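# Remove the curved support from under a block arch

## Task

Pull the curved wooden support (centering) out from beneath the arch while the arch keeps standing and every one of its blocks stays where it was; any number of the four arms may be used.

## Robot and tools

Setup. Four identical i2rt Big YAM arms (arm1, arm2, arm3, arm4) stand around a shared work area. Each has six revolute joints, a two-finger gripper and a wrist camera. Bases in the scene frame (metres): arm1 at (0.650, -0.006, 0.794), arm2 at (0.000, 0.656, 0.746), arm3 at (-0.649, 0.006, 0.801), arm4 at (-0.003, -0.653, 0.754). Each base faces along its own +x: arm1 faces toward -x, arm3 toward +x, arm2 toward -y, arm4 toward +y. The table surfaces under the arms are at z=0.720. Reach is about 1.0 m from the joint1 axis. Room cameras are cam_back, cam_front and cam_top; wrist cameras are arm1_cam_wrist to arm4_cam_wrist.

Frames. One scene frame for everything: origin on the floor, +z up, metres. The hand point lies between the finger pads, roughly 1 cm short of the tips. In the hand's own axes the fingers point along +z and open and close along y. Orientations are quaternions written w, x, y, z.

move. Arguments are optional keys arm1..arm4 plus cameras. Each arm key holds that arm's own object; an arm not named receives nothing new. Inside an arm object:
- joints: absolute joint targets by name, in radians, with gripper_m in metres. Ranges: joint1_rad -2.879..2.879 (rotation about the base, positive counter-clockwise seen from above, 0 points along the base's facing); joint2_rad 0..3.141 (shoulder, 0 points the upper arm back, increasing raises it then brings it forward); joint3_rad 0..3.019 (elbow, 0 folded, increasing opens); joint4_rad -1.692..1.57 (hand pitch, positive tilts fingers up); joint5_rad -1.57..1.57 (sideways hand swing, positive to the arm's right); joint6_rad -2.094..2.094 (hand roll, positive clockwise viewed from behind); gripper_m 0..0.093 (fingertip gap).
- target: one list of seven numbers [x, y, z, qw, qx, qy, qz], an absolute hand pose in the scene frame, metres, in the same form the result's hand line prints. The hand moves in a straight line from its current hand_target toward it. When target is given, joints may only contain gripper_m.
- speed: top speed of that straight path, 0.002..0.5 m/s (default 0.25); only valid together with target. Rotation is capped at twice this value in rad/s.
- min_time_s: 0.1..8 s, the shortest duration for that arm's joint motions; used with joints.
cameras: list of names, or ["all"], or [] for none. An unknown key or camera name makes the call invalid; an out-of-range number gets it refused, and a refusal cancels the rest of that reply's motion calls. A move with no arm keys reports every arm in full plus images and the scene number.

Motion behaviour. All motions in one call begin together. Hand paths in one call finish together, paced by the slowest, and run between 0.5 and 10 s; an action lasts at most 15 s. Each step the commanded pose is clipped to within 100 mm and 20 degrees of the measured hand, then solved by damped IK, favouring position. Expect errors of a centimetre or more, overshoot of speed near full stretch, and wide swings under pure joint moves. Paths ignore obstacles and other arms; arms keep pushing on contact and can push hard.

wait: seconds 0..10, optional cameras; commands nothing and returns state.
zoom_image: camera name plus region [x0, y0, x1, y1] in pixels of that camera's latest image, origin top-left, at most 504 by 504. Only cameras in the most recent images can be zoomed.
finished_scene: scene = current scene's integer number. Call it last in a reply, and only once the arch stands on its own without the support.

Reading results. The move line lists each arm sent a motion as done or with its worst status. joint_status and hand_status describe the last accepted action: off_target (stopped short, may still push), time_out (each joint keeps a nearby target and pushes toward it; send a joint its reported position to relax it), not_followed, and the notes joint command not followed or pose unreachable, meaning the collision guard blocked the command (the gripper part still runs). on_its_own shows uncommanded motion; its held at values are targets, not readings. Arms under as last shown were not commanded and their omitted lines are unchanged. hand_target is the pose the current joint targets imply; a loaded hand may sit short of it. Joint velocities are in rad/s (gripper m/s); within noise means still. Torques are total drive output in N m, weight included, positive toward larger angles; values 3 and 4 wrap at ±28. Images may be slightly older than the state; the pictures line gives their order.

Gripper. When clamped on a rigid part the reading sits up to 0.005 m under its width (some read up to 0.002 m over); closed on nothing it reads 0..0.003. Commanding about 0.005 m below the contact reading gives full force (roughly 50 to 64 N per pad). Open well above the reading to release.

Heat. Sustained loads, stretched poses and pushing against blocks heat motors; MOTOR HOT warns at 85 °C, and at 100 °C the arm goes limp for 30 to 60 s (OVER-TEMPERATURE FAULT, keys read limit_stop_at_motor_heat; resend targets afterwards).

Avoid: hard contact between robots (including closing a gripper on another arm's fingers), striking the arch or heavy fixtures, dropping the support or releasing it while moving, shoving anything off the work area, and disturbing arch blocks. Loose objects may occasionally be nudged by outside forces. Camera calibrations are given in OpenCV form and may be off by a few millimetres and degrees.

Each tool is called after "Call:" in YAML: its name, and indented under it one key for each argument.

## Session

Call:
move:

Scene clock: 0.00 s.
Joint torques (N m): no reading
Motor temperatures (°C): arm1=[38 34 37 30 33 32 34] | arm2=[37 32 31 34 36 30 31] | arm3=[30 39 35 33 32 33 37] | arm4=[33 33 32 36 36 28 38]
Heat: arm1: hottest joint1_rad 38 °C; arm2: hottest joint1_rad 37 °C; arm3: hottest joint2_rad 39 °C; arm4: hottest gripper 38 °C.
Joint velocities: within noise
arm1.joint_positions: joint1_rad=-0.338 joint2_rad=+0.579 joint3_rad=+1.357 joint4_rad=-1.551 joint5_rad=-0.092 joint6_rad=+0.681 gripper_m=+0.09396
arm1.joint_status: not commanded
arm1.hand: x=+0.4682 y=+0.0429 z=+1.2854 quat_wxyz=(+0.101, +0.807, -0.442, -0.380) (m; scene frame)
arm1.hand_target: x=+0.4697 y=+0.0423 z=+1.2939 quat_wxyz=(+0.102, +0.803, -0.439, -0.390) (m; scene frame)
arm1.hand_status: not commanded
arm2.joint_positions: joint1_rad=-0.491 joint2_rad=+0.571 joint3_rad=+1.396 joint4_rad=-1.145 joint5_rad=+0.158 joint6_rad=+0.378 gripper_m=+0.09396
arm2.joint_status: not commanded
arm2.hand: x=-0.1424 y=+0.4717 z=+1.3418 quat_wxyz=(-0.330, -0.780, -0.216, +0.486) (m; scene frame)
arm2.hand_target: x=-0.1404 y=+0.4751 z=+1.3501 quat_wxyz=(-0.336, -0.774, -0.213, +0.492) (m; scene frame)
arm2.hand_status: not commanded
arm3.joint_positions: joint1_rad=-0.617 joint2_rad=+0.648 joint3_rad=+1.424 joint4_rad=-1.441 joint5_rad=-0.053 joint6_rad=+0.679 gripper_m=+0.09396
arm3.joint_status: not commanded
arm3.hand: x=-0.4492 y=-0.1083 z=+1.3285 quat_wxyz=(-0.435, -0.518, -0.735, -0.041) (m; scene frame)
arm3.hand_target: x=-0.4509 y=-0.1071 z=+1.3401 quat_wxyz=(-0.447, -0.514, -0.731, -0.042) (m; scene frame)
arm3.hand_status: not commanded
arm4.joint_positions: joint1_rad=-0.377 joint2_rad=+0.615 joint3_rad=+1.493 joint4_rad=-1.274 joint5_rad=+0.157 joint6_rad=-0.616 gripper_m=+0.09396
arm4.joint_status: not commanded
arm4.hand: x=+0.0978 y=-0.4603 z=+1.3602 quat_wxyz=(-0.554, +0.623, -0.545, -0.090) (m; scene frame)
arm4.hand_target: x=+0.0963 y=-0.4637 z=+1.3683 quat_wxyz=(-0.562, +0.618, -0.542, -0.093) (m; scene frame)
arm4.hand_status: not commanded
pictures: arm1_cam_wrist, arm2_cam_wrist, arm3_cam_wrist, arm4_cam_wrist, cam_back, cam_front, cam_top

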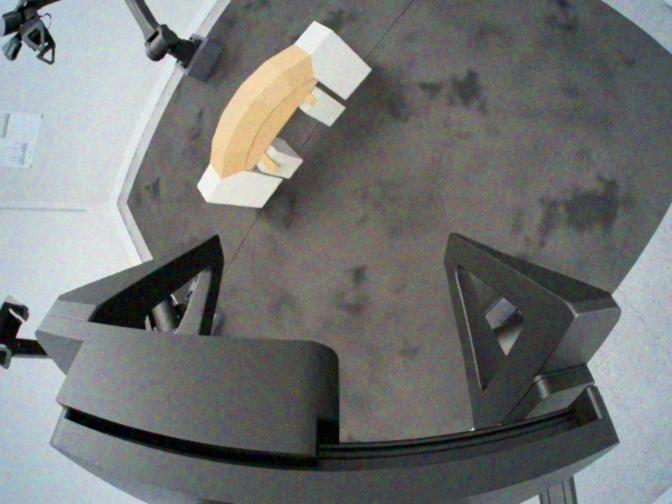

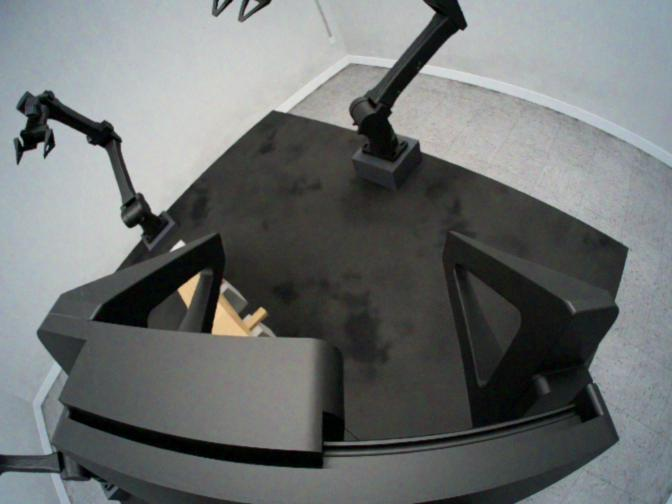

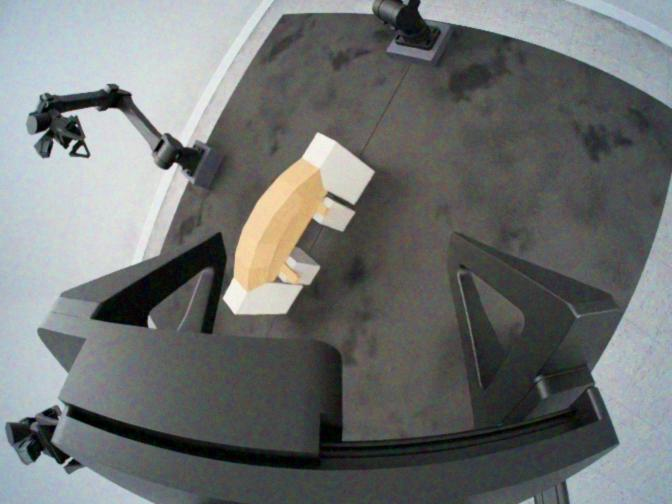

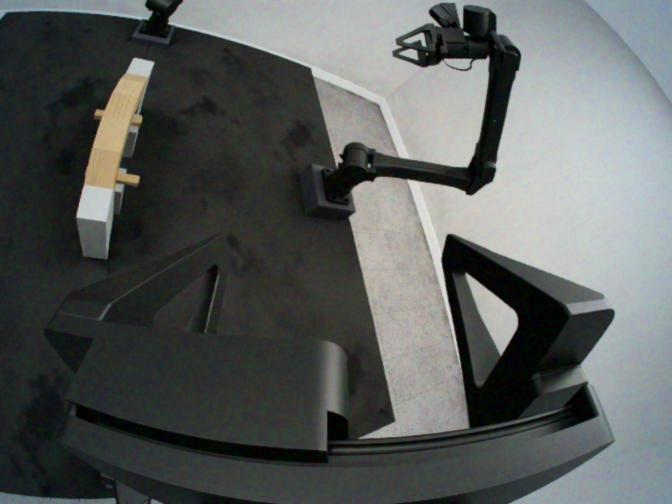

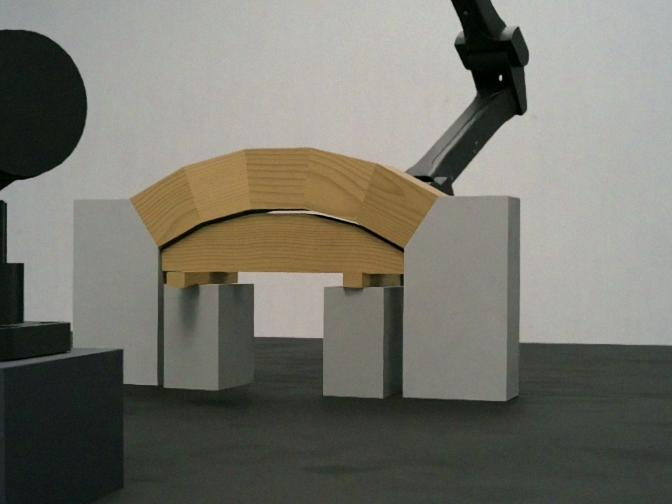

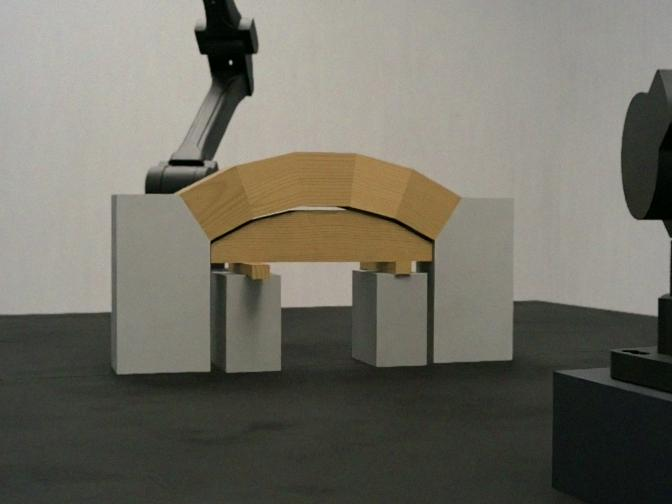

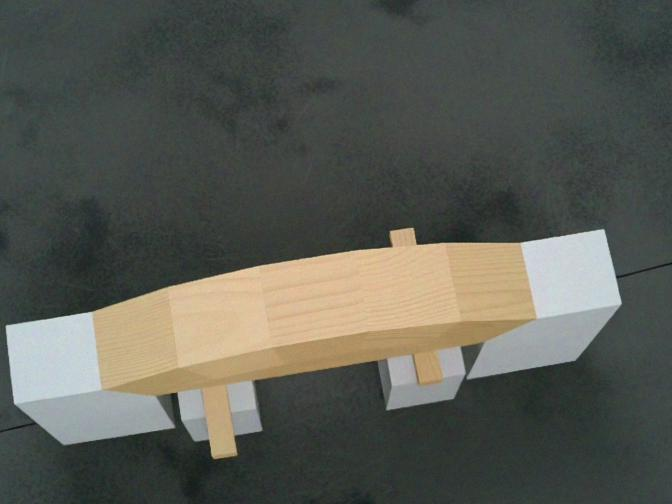

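Call:
zoom_image:
  camera: "cam_front"
  region: [190, 190, 450, 385]

Call:
zoom_image:
  camera: "cam_back"
  region: [140, 190, 430, 400]

Call:
zoom_image:
  camera: "cam_top"
  region: [80, 210, 540, 470]

Scaled by 1.938 from the camera's 672x504 image, which has a finer 960x720 frame.

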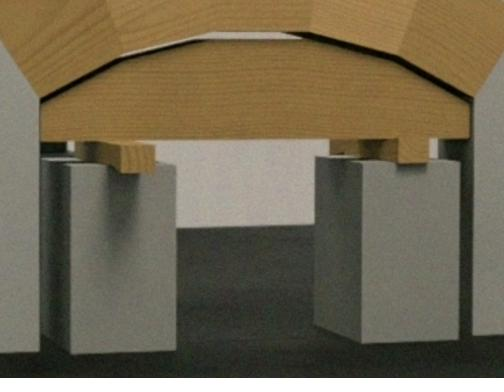

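Scaled by 1.738 from the camera's 672x504 image, which has a finer 960x720 frame.

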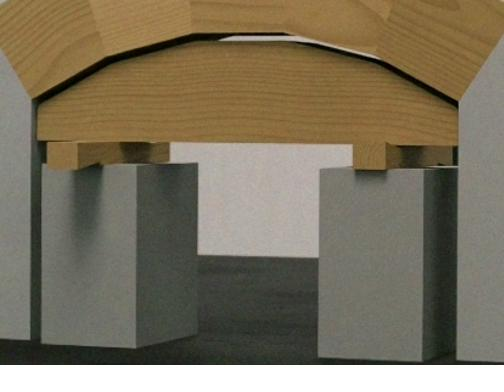

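Scaled by 1.096 from the camera's 672x504 image, which has a finer 960x720 frame.

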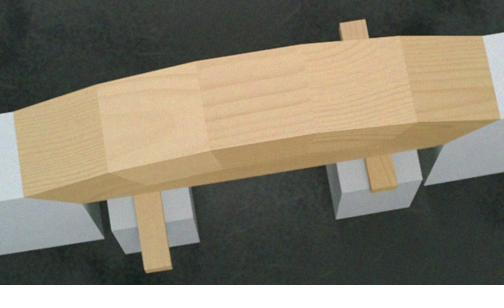

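Call:
move:
  arm3: {"target":[-0.19,0.105,0.925,0.4994,0.0411,0.8650,-0.0237],"speed":0.2,"joints":{"gripper_m":0.06}}
  arm1: {"target":[0.20,-0.103,0.925,0.0237,-0.8650,0.0411,0.4994],"speed":0.2,"joints":{"gripper_m":0.06}}
  cameras: ["all"]

Scene clock: 9.27 s.
Joint torques (N m): arm1=[0.56 -5.13 6.01 3.21 0.04 -0.24] | arm2=[1.08 3.55 9.57 2.44 0.11 -0.02] | arm3=[0.38 -6.71 9.72 2.07 0.15 -0.04] | arm4=[-0.67 4.6 8.18 2.35 0.08 0.08]
Motor temperatures (°C): arm1=[38 34 38 30 33 32 34] | arm2=[36 32 32 34 36 29 31] | arm3=[30 39 38 33 32 33 37] | arm4=[33 33 33 36 36 28 38]
Heat: arm1: hottest joint1_rad 38 °C; arm2: hottest joint1_rad 36 °C; arm3: hottest joint2_rad 39 °C; arm4: hottest gripper 38 °C.
move: arm1 done; arm3 done
Joint velocities: within noise
arm1.joint_positions: joint1_rad=+0.362 joint2_rad=+1.246 joint3_rad=+0.546 joint4_rad=+0.132 joint5_rad=+0.379 joint6_rad=+0.254 gripper_m=+0.06011
arm1.joint_status: all done
arm1.hand: x=+0.1992 y=-0.0970 z=+0.9332 quat_wxyz=(-0.024, +0.863, -0.052, -0.501) (m; scene frame)
arm1.hand_target: x=+0.2002 y=-0.1029 z=+0.9252 quat_wxyz=(-0.024, +0.865, -0.041, -0.499) (m; scene frame)
arm1.hand_status: done (0.010 m and 1.3 deg from the pose sent, 0.472 m and 50.8 deg at the start)
arm2, arm4: as last shown
arm3.joint_positions: joint1_rad=+0.305 joint2_rad=+1.280 joint3_rad=+0.538 joint4_rad=+0.166 joint5_rad=+0.384 joint6_rad=+0.249 gripper_m=+0.06009
arm3.joint_status: all done
arm3.hand: x=-0.1956 y=+0.0990 z=+0.9234 quat_wxyz=(-0.494, -0.048, -0.868, +0.027) (m; scene frame)
arm3.hand_target: x=-0.1902 y=+0.1050 z=+0.9251 quat_wxyz=(-0.499, -0.041, -0.865, +0.024) (m; scene frame)
arm3.hand_status: done (0.008 m and 1.1 deg from the pose sent, 0.525 m and 58.2 deg at the start)
pictures: arm1_cam_wrist, arm2_cam_wrist, arm3_cam_wrist, arm4_cam_wrist, cam_back, cam_front, cam_top
camera_calibration:
arm1_cam_wrist: T_world_to_cam=[[0.126978, 0.9919, -0.00333099, 0.0728309], [0.900641, -0.116701, -0.418602, 0.203054], [-0.4156, 0.050153, -0.908164, 1.06298], [0, 0, 0, 1]] pos_world=[0.249648, -0.101856, 1.0506]
arm3_cam_wrist: T_world_to_cam=[[-0.100836, -0.994819, -0.0129456, 0.0915899], [-0.923675, 0.0984441, -0.370316, 0.15351], [0.369671, -0.0253837, -0.928816, 1.06025], [0, 0, 0, 1]] pos_world=[-0.240916, 0.102916, 1.04281]

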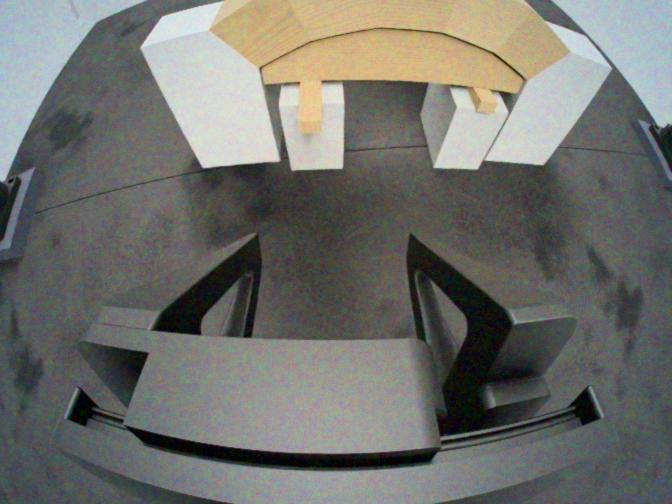

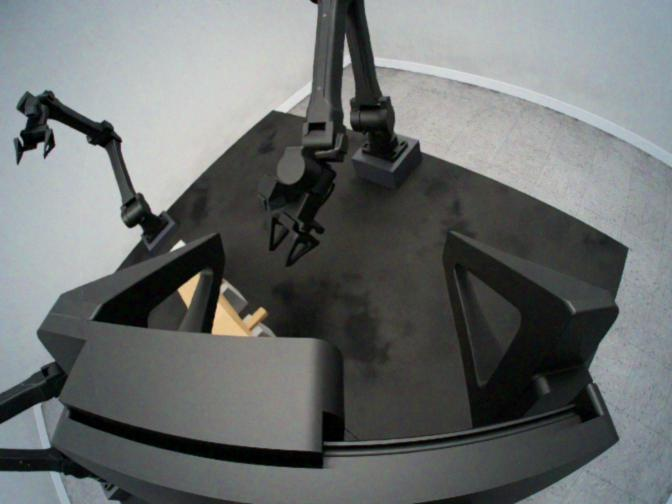

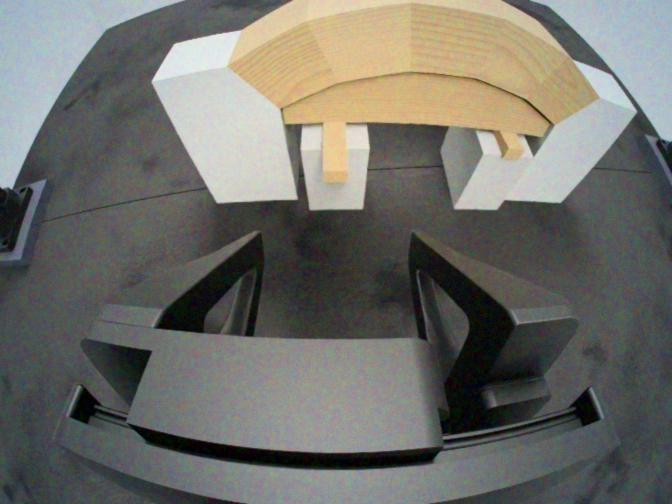

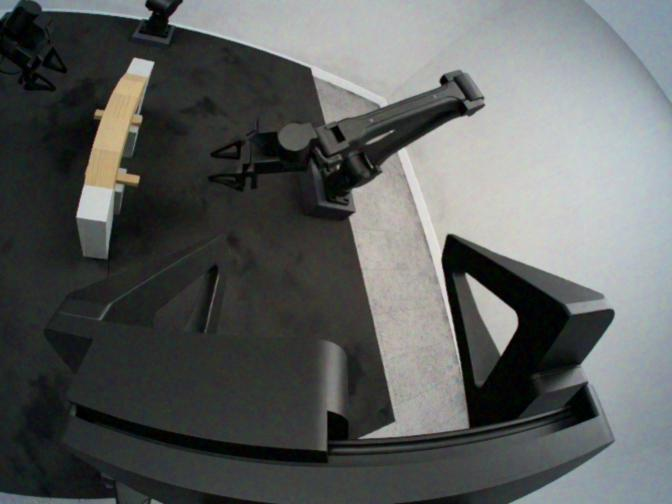

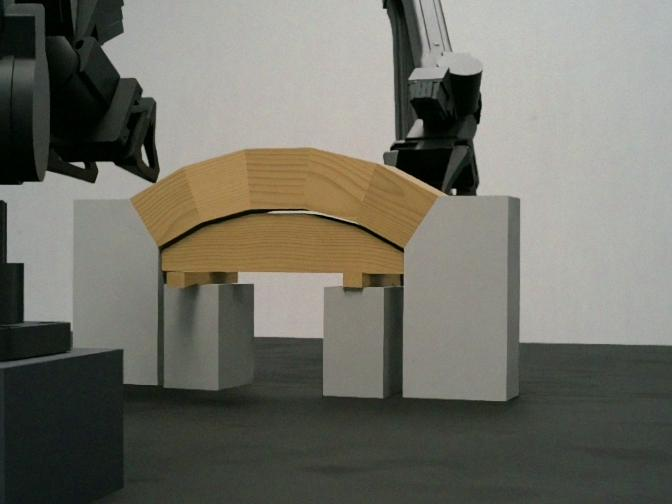

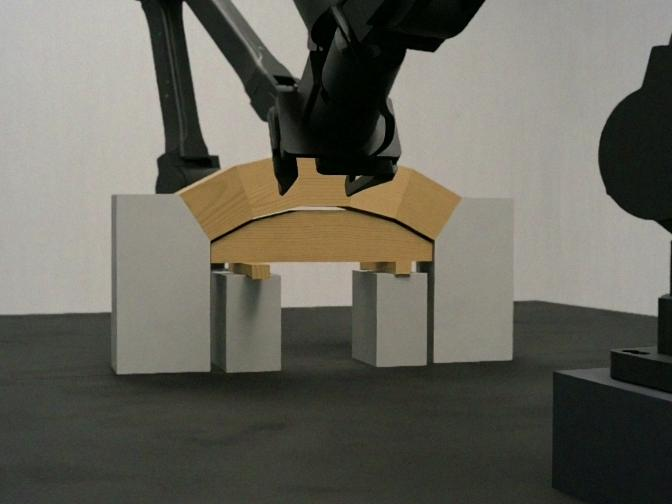

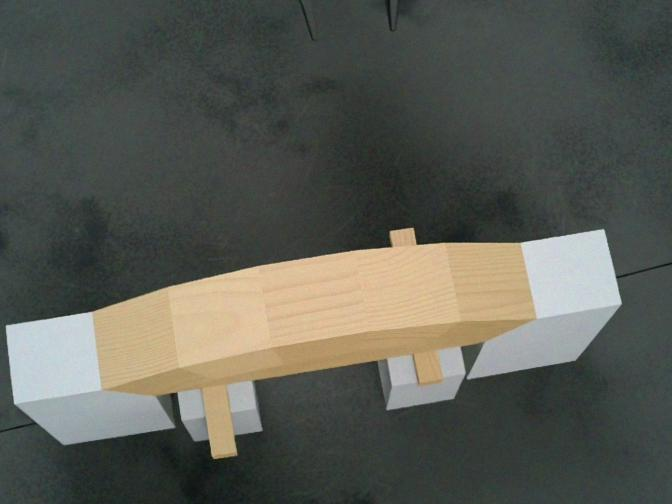

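Call:
move:
  arm3: {"target":[-0.145,0.098,0.87,0.4994,0.0411,0.8650,-0.0237],"speed":0.15,"joints":{"gripper_m":0.045}}
  arm1: {"target":[0.085,-0.103,0.87,0.0237,-0.8650,0.0411,0.4994],"speed":0.15,"joints":{"gripper_m":0.045}}
  cameras: ["arm1_cam_wrist","arm3_cam_wrist","cam_front","cam_back","cam_top"]

Scene clock: 12.47 s.
Joint torques (N m): arm1=[-1.67 -9.88 8.44 3.25 0.02 -0.22] | arm2=[0.97 3.72 9.51 2.43 0.11 -0.01] | arm3=[-1.08 -8.64 10.76 2.1 0.13 -0.04] | arm4=[-1.2 4.66 8.36 2.28 0.06 0.08]
Motor temperatures (°C): arm1=[38 34 38 30 32 32 34] | arm2=[36 32 32 34 36 29 30] | arm3=[30 39 39 33 32 33 37] | arm4=[33 33 33 36 36 28 38]
Heat: arm1: hottest joint1_rad 38 °C; arm2: hottest joint1_rad 36 °C; arm3: hottest joint2_rad 39 °C; arm4: hottest gripper 38 °C.
move: arm1 off_target; arm3 off_target
Joint velocities: within noise
arm1.joint_positions: joint1_rad=+0.298 joint2_rad=+1.647 joint3_rad=+0.732 joint4_rad=+0.319 joint5_rad=+0.303 joint6_rad=+0.202 gripper_m=+0.04511
arm1.joint_status: all done
arm1.hand: x=+0.1069 y=-0.1045 z=+0.8607 quat_wxyz=(-0.025, +0.874, -0.037, -0.483) (m; scene frame)
arm1.hand_target: x=+0.0863 y=-0.1025 z=+0.8705 quat_wxyz=(-0.024, +0.865, -0.041, -0.499) (m; scene frame)
arm1.hand_status: off_target (0.024 m and 2.2 deg from the pose sent, 0.131 m and 1.3 deg at the start)
arm2, arm4: as last shown
arm3.joint_positions: joint1_rad=+0.264 joint2_rad=+1.534 joint3_rad=+0.558 joint4_rad=+0.384 joint5_rad=+0.334 joint6_rad=+0.215 gripper_m=+0.04509
arm3.joint_status: all done
arm3.hand: x=-0.1662 y=+0.0963 z=+0.8585 quat_wxyz=(-0.482, -0.039, -0.875, +0.027) (m; scene frame)
arm3.hand_target: x=-0.1462 y=+0.0978 z=+0.8707 quat_wxyz=(-0.500, -0.041, -0.865, +0.024) (m; scene frame)
arm3.hand_status: off_target (0.024 m and 2.3 deg from the pose sent, 0.074 m and 1.1 deg at the start)
pictures: arm1_cam_wrist, arm3_cam_wrist, cam_back, cam_front, cam_top
camera_calibration:
arm1_cam_wrist: T_world_to_cam=[[0.10084, 0.994794, 0.0147254, 0.0793705], [0.92074, -0.0877054, -0.380192, 0.222776], [-0.376921, 0.0518967, -0.92479, 0.96946], [0, 0, 0, 1]] pos_world=[0.152287, -0.10973, 0.980076]
arm3_cam_wrist: T_world_to_cam=[[-0.0837682, -0.996483, -0.00223332, 0.0847297], [-0.935016, 0.0793756, -0.345608, 0.135547], [0.34457, -0.0268628, -0.938376, 0.993274], [0, 0, 0, 1]] pos_world=[-0.208416, 0.100355, 0.9791]

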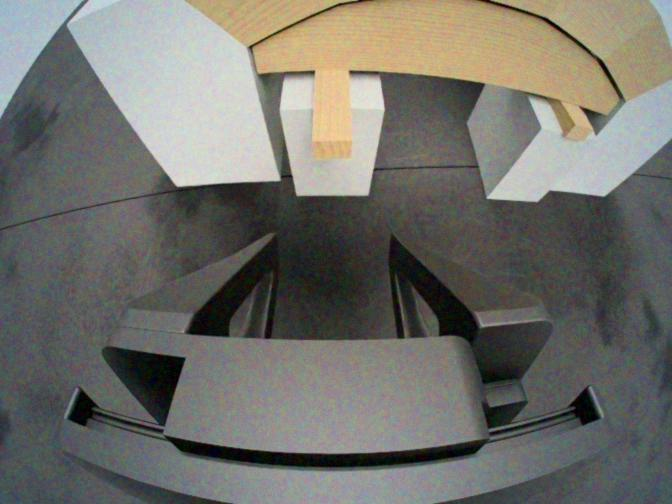

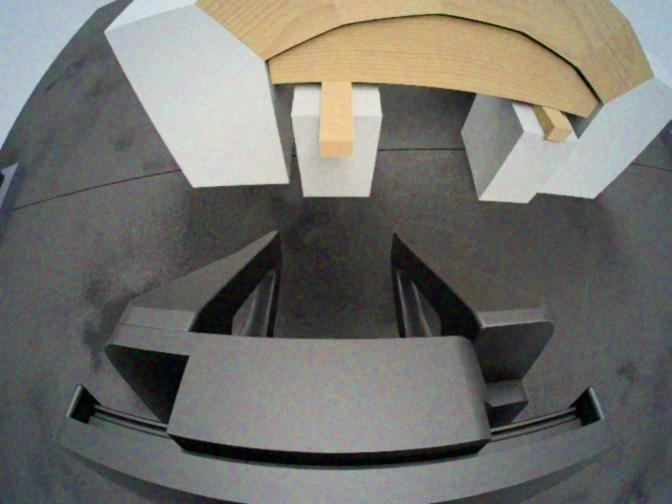

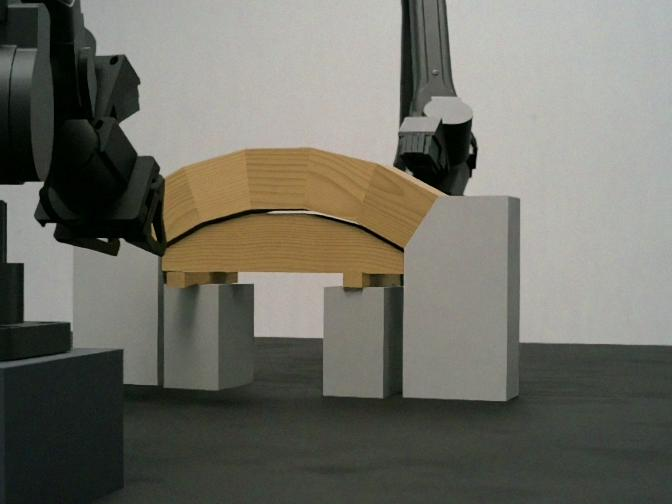

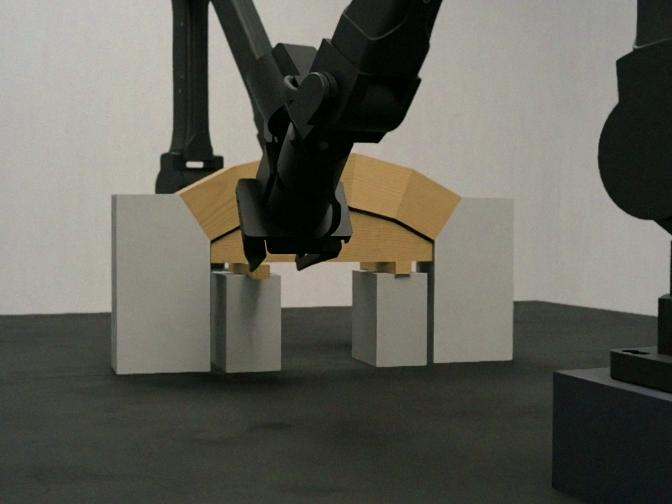

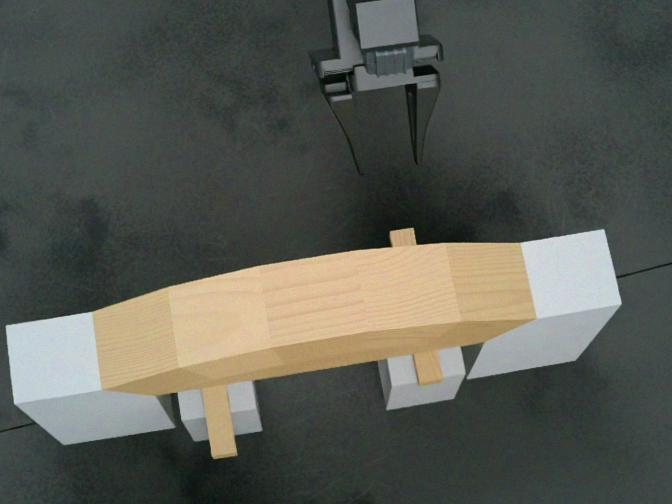

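Call:
move:
  arm3: {"target":[-0.07,0.0905,0.843,0.4994,0.0411,0.8650,-0.0237],"speed":0.08}
  arm1: {"target":[0.027,-0.0965,0.863,0.0237,-0.8650,0.0411,0.4994],"speed":0.08}
  cameras: ["arm1_cam_wrist","arm3_cam_wrist","cam_front","cam_back"]

Scene clock: 15.63 s.
Joint torques (N m): arm1=[-1.55 -11.87 8.61 2.02 -0.01 -0.21] | arm2=[1.08 3.6 9.52 2.48 0.1 -0.02] | arm3=[-1.2 -11.63 10.52 2.1 0.12 -0.05] | arm4=[-0.62 4.66 8.16 2.21 0.09 0.1]
Motor temperatures (°C): arm1=[38 34 38 30 32 32 34] | arm2=[36 32 33 34 35 29 30] | arm3=[30 39 39 33 32 33 37] | arm4=[33 33 33 36 36 28 38]
Heat: arm1: hottest joint1_rad 38 °C; arm2: hottest joint1_rad 36 °C; arm3: hottest joint2_rad 39 °C; arm4: hottest gripper 38 °C.
move: arm1 off_target; arm3 off_target
Joint velocities: within noise
arm1.joint_positions: joint1_rad=+0.255 joint2_rad=+1.766 joint3_rad=+0.887 joint4_rad=+0.319 joint5_rad=+0.266 joint6_rad=+0.178 gripper_m=+0.04511
arm1.joint_status: not commanded
arm1.hand: x=+0.0456 y=-0.1009 z=+0.8621 quat_wxyz=(-0.020, +0.868, -0.040, -0.495) (m; scene frame)
arm1.hand_target: x=+0.0281 y=-0.0963 z=+0.8633 quat_wxyz=(-0.024, +0.865, -0.041, -0.500) (m; scene frame)
arm1.hand_status: off_target (0.019 m and 0.7 deg from the pose sent, 0.080 m and 2.2 deg at the start)
arm2, arm4: as last shown
arm3.joint_positions: joint1_rad=+0.198 joint2_rad=+1.744 joint3_rad=+0.744 joint4_rad=+0.421 joint5_rad=+0.278 joint6_rad=+0.180 gripper_m=+0.04509
arm3.joint_status: not commanded
arm3.hand: x=-0.0908 y=+0.0907 z=+0.8344 quat_wxyz=(-0.483, -0.040, -0.874, +0.025) (m; scene frame)
arm3.hand_target: x=-0.0712 y=+0.0902 z=+0.8435 quat_wxyz=(-0.499, -0.041, -0.865, +0.024) (m; scene frame)
arm3.hand_status: off_target (0.023 m and 2.2 deg from the pose sent, 0.098 m and 2.3 deg at the start)
pictures: arm1_cam_wrist, arm3_cam_wrist, cam_back, cam_front
camera_calibration:
arm1_cam_wrist: T_world_to_cam=[[0.100464, 0.994937, 0.00270364, 0.0923527], [0.909537, -0.0907384, -0.405597, 0.302202], [-0.403298, 0.0432069, -0.914048, 0.938469], [0, 0, 0, 1]] pos_world=[0.0943408, -0.105012, 0.980128]
arm3_cam_wrist: T_world_to_cam=[[-0.0845287, -0.996402, -0.00612859, 0.0886032], [-0.934314, 0.0813961, -0.347032, 0.199323], [0.346283, -0.0236082, -0.937833, 0.94386], [0, 0, 0, 1]] pos_world=[-0.133123, 0.0943432, 0.954898]

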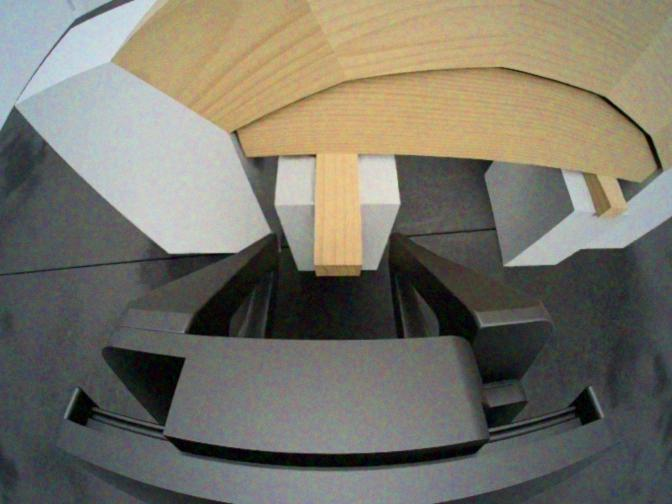

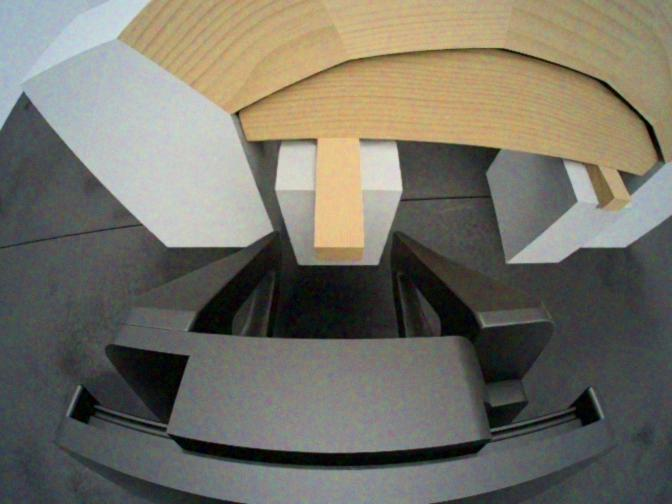

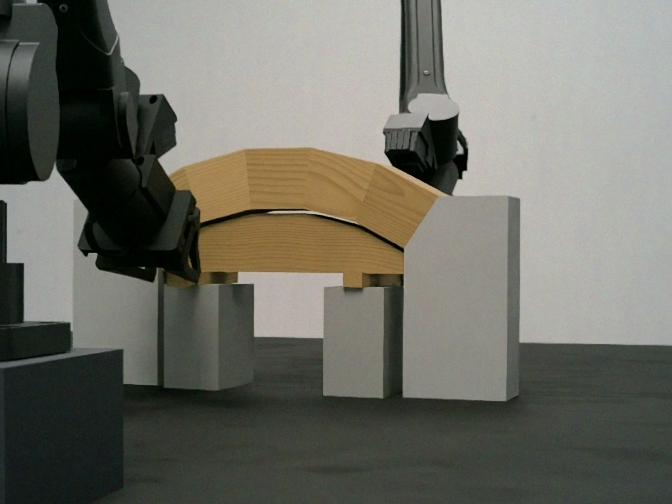

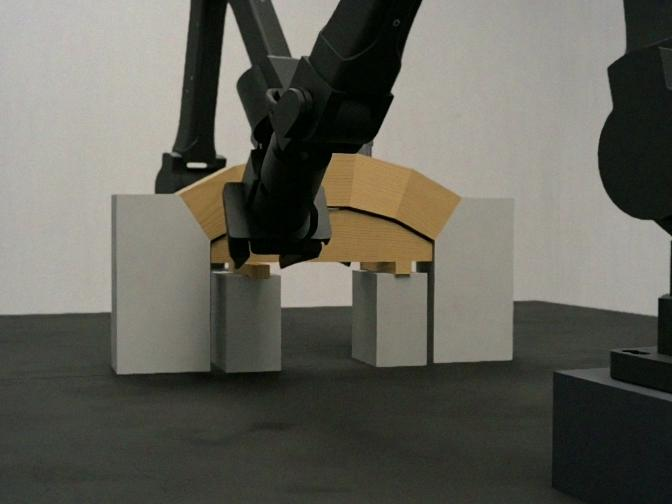

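Call:
move:
  arm3: {"target":[-0.061,0.0892,0.839,0.4994,0.0411,0.8650,-0.0237],"speed":0.06}
  arm1: {"target":[0.0225,-0.095,0.856,0.0237,-0.8650,0.0411,0.4994],"speed":0.06}
  cameras: ["arm1_cam_wrist","arm3_cam_wrist","cam_front"]

Scene clock: 17.20 s.
Joint torques (N m): arm1=[-1.67 -12.16 8.81 2.71 -0.01 -0.23] | arm2=[1.2 3.72 9.5 2.51 0.1 -0.02] | arm3=[-1.14 -12.04 10.56 2.13 0.11 -0.05] | arm4=[-0.79 4.54 8.39 2.28 0.07 0.07]
Motor temperatures (°C): arm1=[38 34 39 30 32 32 34] | arm2=[36 32 33 34 35 29 30] | arm3=[30 39 39 33 32 33 37] | arm4=[33 33 33 36 36 28 38]
Heat: arm1: hottest joint3_rad 39 °C; arm2: hottest joint1_rad 36 °C; arm3: hottest joint2_rad 39 °C; arm4: hottest gripper 38 °C.
move: arm1 off_target; arm3 off_target
Joint velocities: within noise
arm1.joint_positions: joint1_rad=+0.251 joint2_rad=+1.790 joint3_rad=+0.897 joint4_rad=+0.319 joint5_rad=+0.262 joint6_rad=+0.175 gripper_m=+0.04511
arm1.joint_status: not commanded
arm1.hand: x=+0.0428 y=-0.0995 z=+0.8523 quat_wxyz=(-0.022, +0.871, -0.038, -0.489) (m; scene frame)
arm1.hand_target: x=+0.0237 y=-0.0947 z=+0.8564 quat_wxyz=(-0.024, +0.865, -0.041, -0.499) (m; scene frame)
arm1.hand_status: off_target (0.021 m and 1.4 deg from the pose sent, 0.025 m and 0.7 deg at the start)
arm2, arm4: as last shown
arm3.joint_positions: joint1_rad=+0.191 joint2_rad=+1.770 joint3_rad=+0.768 joint4_rad=+0.424 joint5_rad=+0.272 joint6_rad=+0.176 gripper_m=+0.04509
arm3.joint_status: not commanded
arm3.hand: x=-0.0818 y=+0.0898 z=+0.8305 quat_wxyz=(-0.483, -0.040, -0.874, +0.025) (m; scene frame)
arm3.hand_target: x=-0.0622 y=+0.0888 z=+0.8394 quat_wxyz=(-0.499, -0.041, -0.865, +0.024) (m; scene frame)
arm3.hand_status: off_target (0.022 m and 2.2 deg from the pose sent, 0.030 m and 2.2 deg at the start)
pictures: arm1_cam_wrist, arm3_cam_wrist, cam_front
camera_calibration:
arm1_cam_wrist: T_world_to_cam=[[0.099856, 0.99497, 0.00795123, 0.0868054], [0.91534, -0.0887253, -0.392786, 0.289976], [-0.390105, 0.0465001, -0.919596, 0.93285], [0, 0, 0, 1]] pos_world=[0.0898147, -0.104018, 0.971053]
arm3_cam_wrist: T_world_to_cam=[[-0.0840634, -0.996443, -0.00591374, 0.0884019], [-0.934468, 0.0808928, -0.346735, 0.206224], [0.34598, -0.0236215, -0.937945, 0.93723], [0, 0, 0, 1]] pos_world=[-0.124121, 0.0935441, 0.951098]

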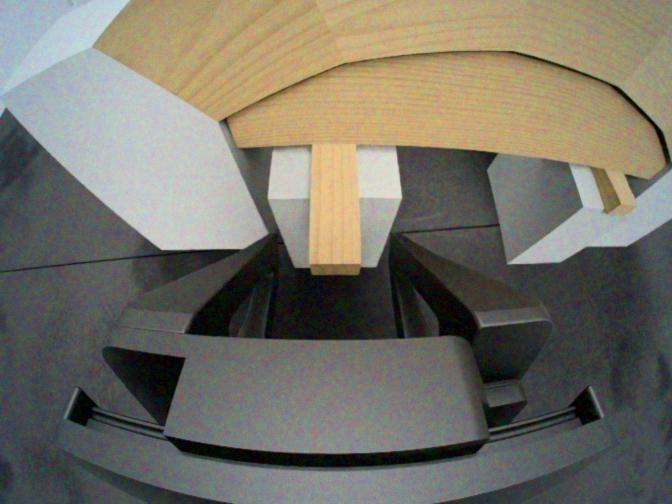

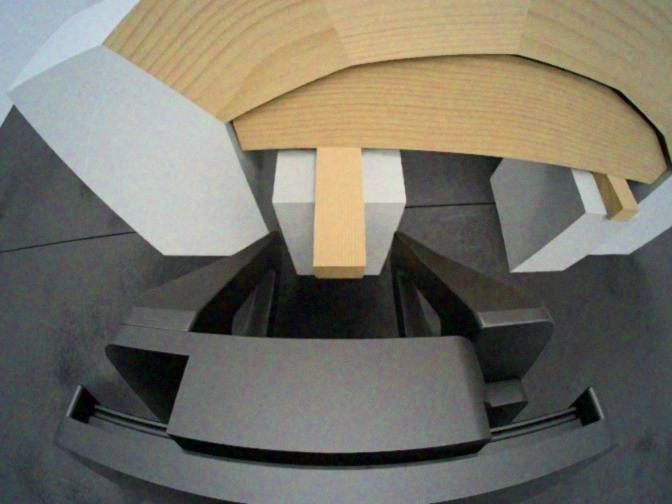

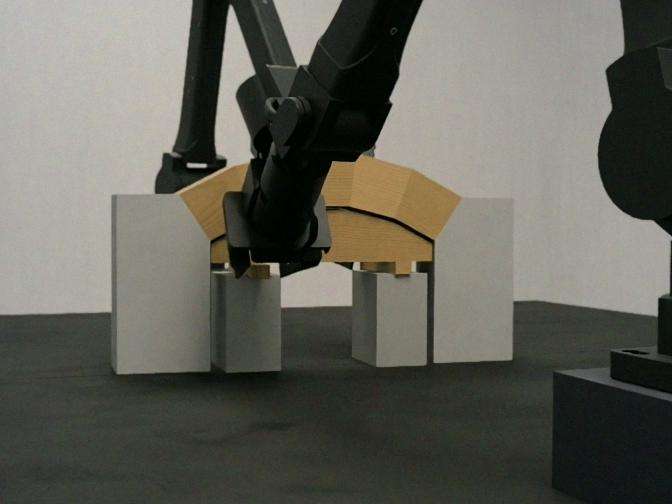

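Call:
move:
  arm3: {"joints":{"gripper_m":0.024}}
  arm1: {"joints":{"gripper_m":0.024}}

Call:
move:
  arm3: {"joints":{"gripper_m":0.016}}
  arm1: {"joints":{"gripper_m":0.016}}
  cameras: ["arm1_cam_wrist","arm3_cam_wrist","cam_front"]

Scene clock: 18.07 s.
Joint torques (N m): arm1=[-1.61 -12.22 8.69 2.69 -0.01 -0.21] | arm2=[1.03 3.78 9.52 2.5 0.1 0] | arm3=[-1.03 -11.99 10.56 2.11 0.11 -0.03] | arm4=[-1.26 4.78 8.29 2.24 0.06 0.08]
Motor temperatures (°C): arm1=[38 34 39 30 32 32 34] | arm2=[36 32 33 34 35 29 30] | arm3=[30 40 40 33 32 33 37] | arm4=[33 33 33 36 36 28 38]
Heat: arm1: hottest joint3_rad 39 °C; arm2: hottest joint1_rad 36 °C; arm3: hottest joint2_rad 40 °C; arm4: hottest gripper 38 °C.
move: arm1 done; arm3 done
Joint velocities: within noise
arm1.joint_positions: joint1_rad=+0.251 joint2_rad=+1.790 joint3_rad=+0.897 joint4_rad=+0.319 joint5_rad=+0.262 joint6_rad=+0.175 gripper_m=+0.02420
arm1.joint_status: all done
arm1.hand: x=+0.0428 y=-0.0995 z=+0.8523 quat_wxyz=(-0.022, +0.871, -0.038, -0.489) (m; scene frame)
arm1.hand_target: x=+0.0238 y=-0.0946 z=+0.8564 quat_wxyz=(-0.024, +0.865, -0.041, -0.499) (m; scene frame)
arm1.hand_status: not commanded
arm2, arm4: as last shown
arm3.joint_positions: joint1_rad=+0.191 joint2_rad=+1.770 joint3_rad=+0.768 joint4_rad=+0.424 joint5_rad=+0.272 joint6_rad=+0.175 gripper_m=+0.02418
arm3.joint_status: all done
arm3.hand: x=-0.0816 y=+0.0898 z=+0.8307 quat_wxyz=(-0.483, -0.039, -0.874, +0.025) (m; scene frame)
arm3.hand_target: x=-0.0621 y=+0.0888 z=+0.8395 quat_wxyz=(-0.499, -0.041, -0.865, +0.024) (m; scene frame)
arm3.hand_status: not commanded
pictures: none

Scene clock: 18.50 s.
Joint torques (N m): arm1=[-1.55 -12.16 8.69 2.7 0 -0.22] | arm2=[1.08 3.66 9.51 2.51 0.1 -0.01] | arm3=[-0.85 -11.99 10.52 2.1 0.11 -0.03] | arm4=[-1.26 4.66 8.34 2.29 0.08 0.08]
Motor temperatures (°C): arm1=[38 34 39 30 32 32 34] | arm2=[36 32 33 34 35 29 30] | arm3=[30 40 40 33 32 33 37] | arm4=[33 33 33 36 36 28 38]
Heat: arm1: hottest joint3_rad 39 °C; arm2: hottest joint1_rad 36 °C; arm3: hottest joint2_rad 40 °C; arm4: hottest gripper 38 °C.
move: arm1 done; arm3 done
Joint velocities: within noise
arm1.joint_positions: joint1_rad=+0.251 joint2_rad=+1.790 joint3_rad=+0.897 joint4_rad=+0.319 joint5_rad=+0.262 joint6_rad=+0.175 gripper_m=+0.01766
arm1.joint_status: all done
arm1.hand: x=+0.0428 y=-0.0995 z=+0.8523 quat_wxyz=(-0.022, +0.871, -0.038, -0.489) (m; scene frame)
arm1.hand_target: x=+0.0238 y=-0.0947 z=+0.8564 quat_wxyz=(-0.024, +0.865, -0.041, -0.499) (m; scene frame)
arm1.hand_status: not commanded
arm2, arm4: as last shown
arm3.joint_positions: joint1_rad=+0.190 joint2_rad=+1.770 joint3_rad=+0.768 joint4_rad=+0.424 joint5_rad=+0.272 joint6_rad=+0.175 gripper_m=+0.01775
arm3.joint_status: all done
arm3.hand: x=-0.0816 y=+0.0896 z=+0.8307 quat_wxyz=(-0.483, -0.040, -0.874, +0.025) (m; scene frame)
arm3.hand_target: x=-0.0621 y=+0.0889 z=+0.8395 quat_wxyz=(-0.499, -0.041, -0.865, +0.024) (m; scene frame)
arm3.hand_status: not commanded
pictures: arm1_cam_wrist, arm3_cam_wrist, cam_front
camera_calibration:
arm1_cam_wrist: T_world_to_cam=[[0.0996595, 0.994987, 0.00825099, 0.0865339], [0.915362, -0.0884267, -0.392803, 0.290021], [-0.390104, 0.0466991, -0.919586, 0.932861], [0, 0, 0, 1]] pos_world=[0.0898148, -0.104018, 0.971053]
arm3_cam_wrist: T_world_to_cam=[[-0.0842625, -0.996427, -0.00569981, 0.0879824], [-0.934341, 0.0809974, -0.347053, 0.206676], [0.346275, -0.023918, -0.937828, 0.937239], [0, 0, 0, 1]] pos_world=[-0.124022, 0.0933446, 0.951198]

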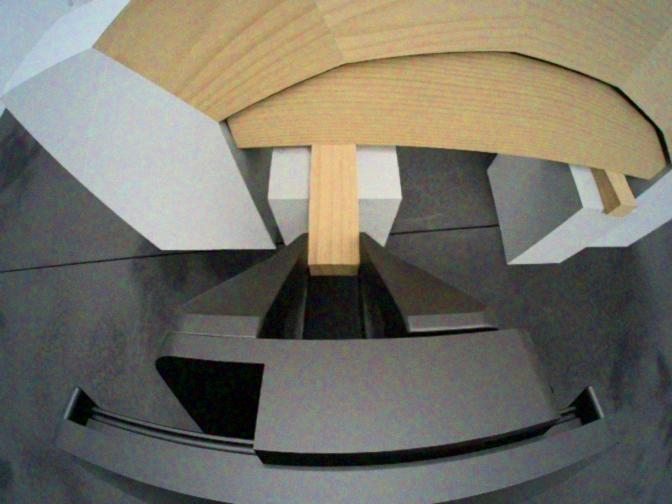

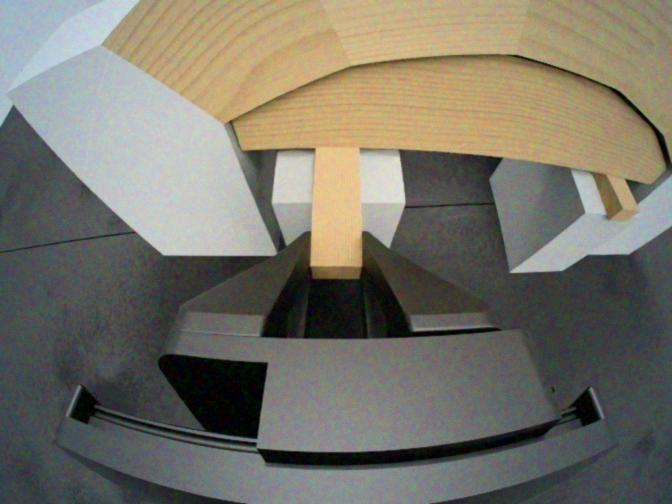

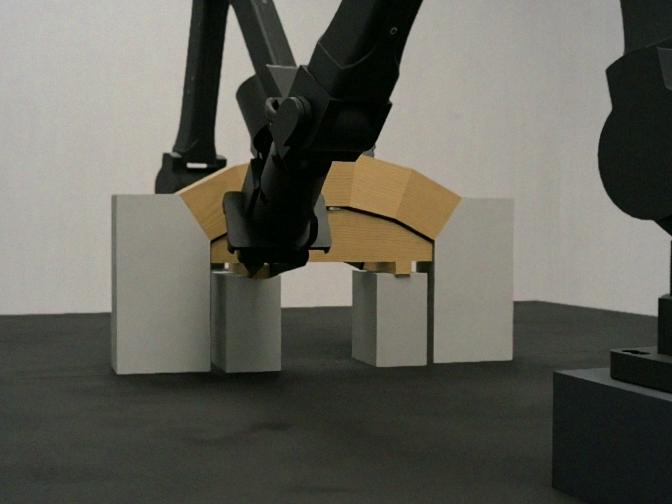

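Call:
move:
  arm3: {"target":[-0.092,0.0919,0.8395,0.4994,0.0411,0.8650,-0.0237],"speed":0.04}
  arm1: {"target":[0.0535,-0.0975,0.8564,0.0237,-0.8650,0.0411,0.4994],"speed":0.04}
  cameras: ["arm1_cam_wrist","arm3_cam_wrist","cam_front"]

Scene clock: 20.33 s.
Joint torques (N m): arm1=[-0.15 -15.33 4.19 3.06 0.33 -0.09] | arm2=[1.14 3.72 9.5 2.44 0.1 -0.03] | arm3=[0.44 -15.33 5.9 1.98 0.48 0.11] | arm4=[-1.61 4.6 8.25 2.29 0.06 0.08]
Motor temperatures (°C): arm1=[38 34 39 30 32 32 34] | arm2=[36 32 33 34 35 29 30] | arm3=[30 40 40 33 32 33 37] | arm4=[33 33 33 36 35 28 38]
Heat: arm1: hottest joint3_rad 39 °C; arm2: hottest joint1_rad 36 °C; arm3: hottest joint2_rad 40 °C; arm4: hottest gripper 38 °C.
move: arm1 done; arm3 off_target
Joint velocities: within noise
arm1.joint_positions: joint1_rad=+0.251 joint2_rad=+1.782 joint3_rad=+0.873 joint4_rad=+0.339 joint5_rad=+0.269 joint6_rad=+0.175 gripper_m=+0.01754
arm1.joint_status: not commanded
arm1.hand: x=+0.0495 y=-0.0968 z=+0.8509 quat_wxyz=(-0.024, +0.870, -0.040, -0.492) (m; scene frame)
arm1.hand_target: x=+0.0534 y=-0.0976 z=+0.8563 quat_wxyz=(-0.024, +0.865, -0.041, -0.499) (m; scene frame)
arm1.hand_status: done (0.007 m and 1.0 deg from the pose sent, 0.012 m and 1.4 deg at the start)
arm2, arm4: as last shown
arm3.joint_positions: joint1_rad=+0.194 joint2_rad=+1.762 joint3_rad=+0.735 joint4_rad=+0.457 joint5_rad=+0.282 joint6_rad=+0.175 gripper_m=+0.01763
arm3.joint_status: not commanded
arm3.hand: x=-0.0914 y=+0.0876 z=+0.8287 quat_wxyz=(-0.487, -0.041, -0.872, +0.028) (m; scene frame)
arm3.hand_target: x=-0.0919 y=+0.0918 z=+0.8394 quat_wxyz=(-0.499, -0.041, -0.865, +0.024) (m; scene frame)
arm3.hand_status: off_target (0.012 m and 1.7 deg from the pose sent, 0.014 m and 2.2 deg at the start)
pictures: arm1_cam_wrist, arm3_cam_wrist, cam_front
camera_calibration:
arm1_cam_wrist: T_world_to_cam=[[0.105465, 0.994371, 0.0101982, 0.0812213], [0.912594, -0.0927079, -0.398217, 0.287835], [-0.39503, 0.051305, -0.917234, 0.932747], [0, 0, 0, 1]] pos_world=[0.0972211, -0.101934, 0.96934]
arm3_cam_wrist: T_world_to_cam=[[-0.0890368, -0.996023, -0.00318713, 0.0825925], [-0.930636, 0.0843311, -0.356096, 0.204519], [0.354949, -0.0287396, -0.934444, 0.937155], [0, 0, 0, 1]] pos_world=[-0.134955, 0.0919502, 0.94881]

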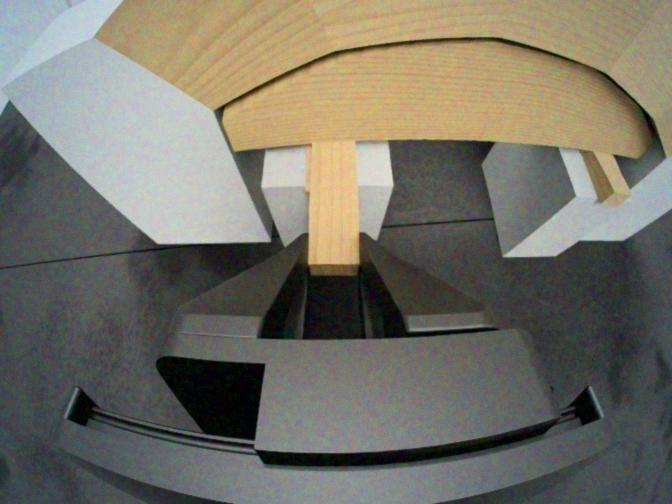

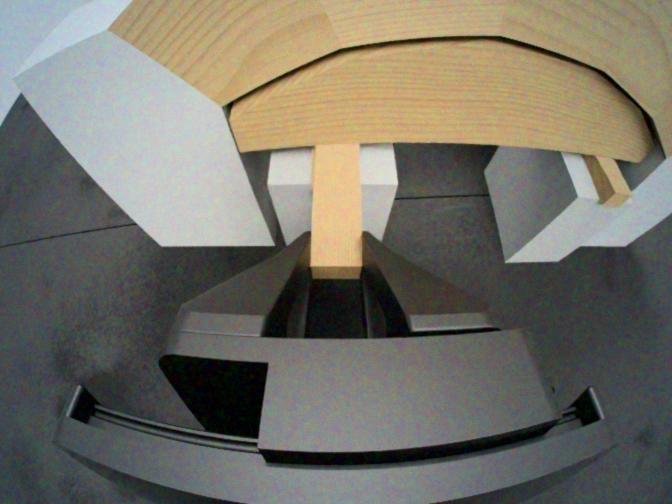

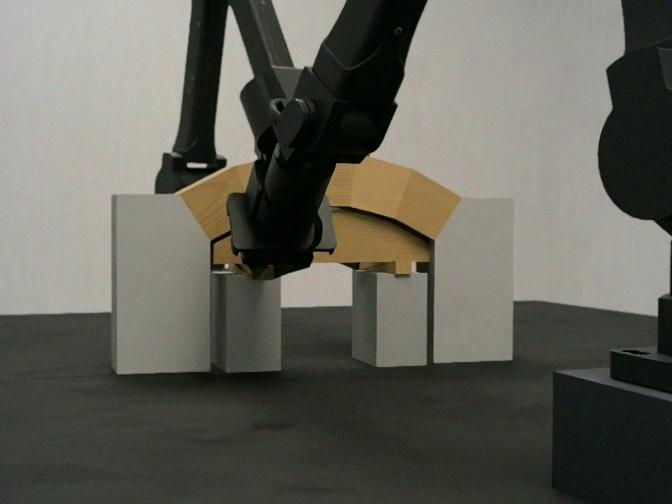

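Call:
zoom_image:
  camera: "arm1_cam_wrist"
  region: [200, 20, 672, 280]

Call:
zoom_image:
  camera: "arm3_cam_wrist"
  region: [200, 20, 672, 280]

Scaled by 1.068 from the camera's 672x504 image, which has a finer 960x720 frame.

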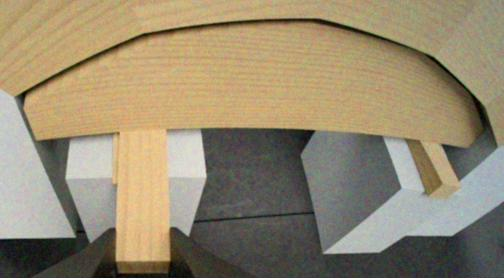

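Scaled by 1.068 from the camera's 672x504 image, which has a finer 960x720 frame.

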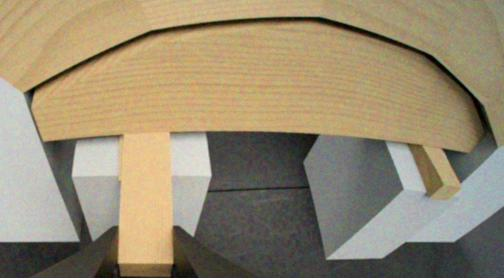

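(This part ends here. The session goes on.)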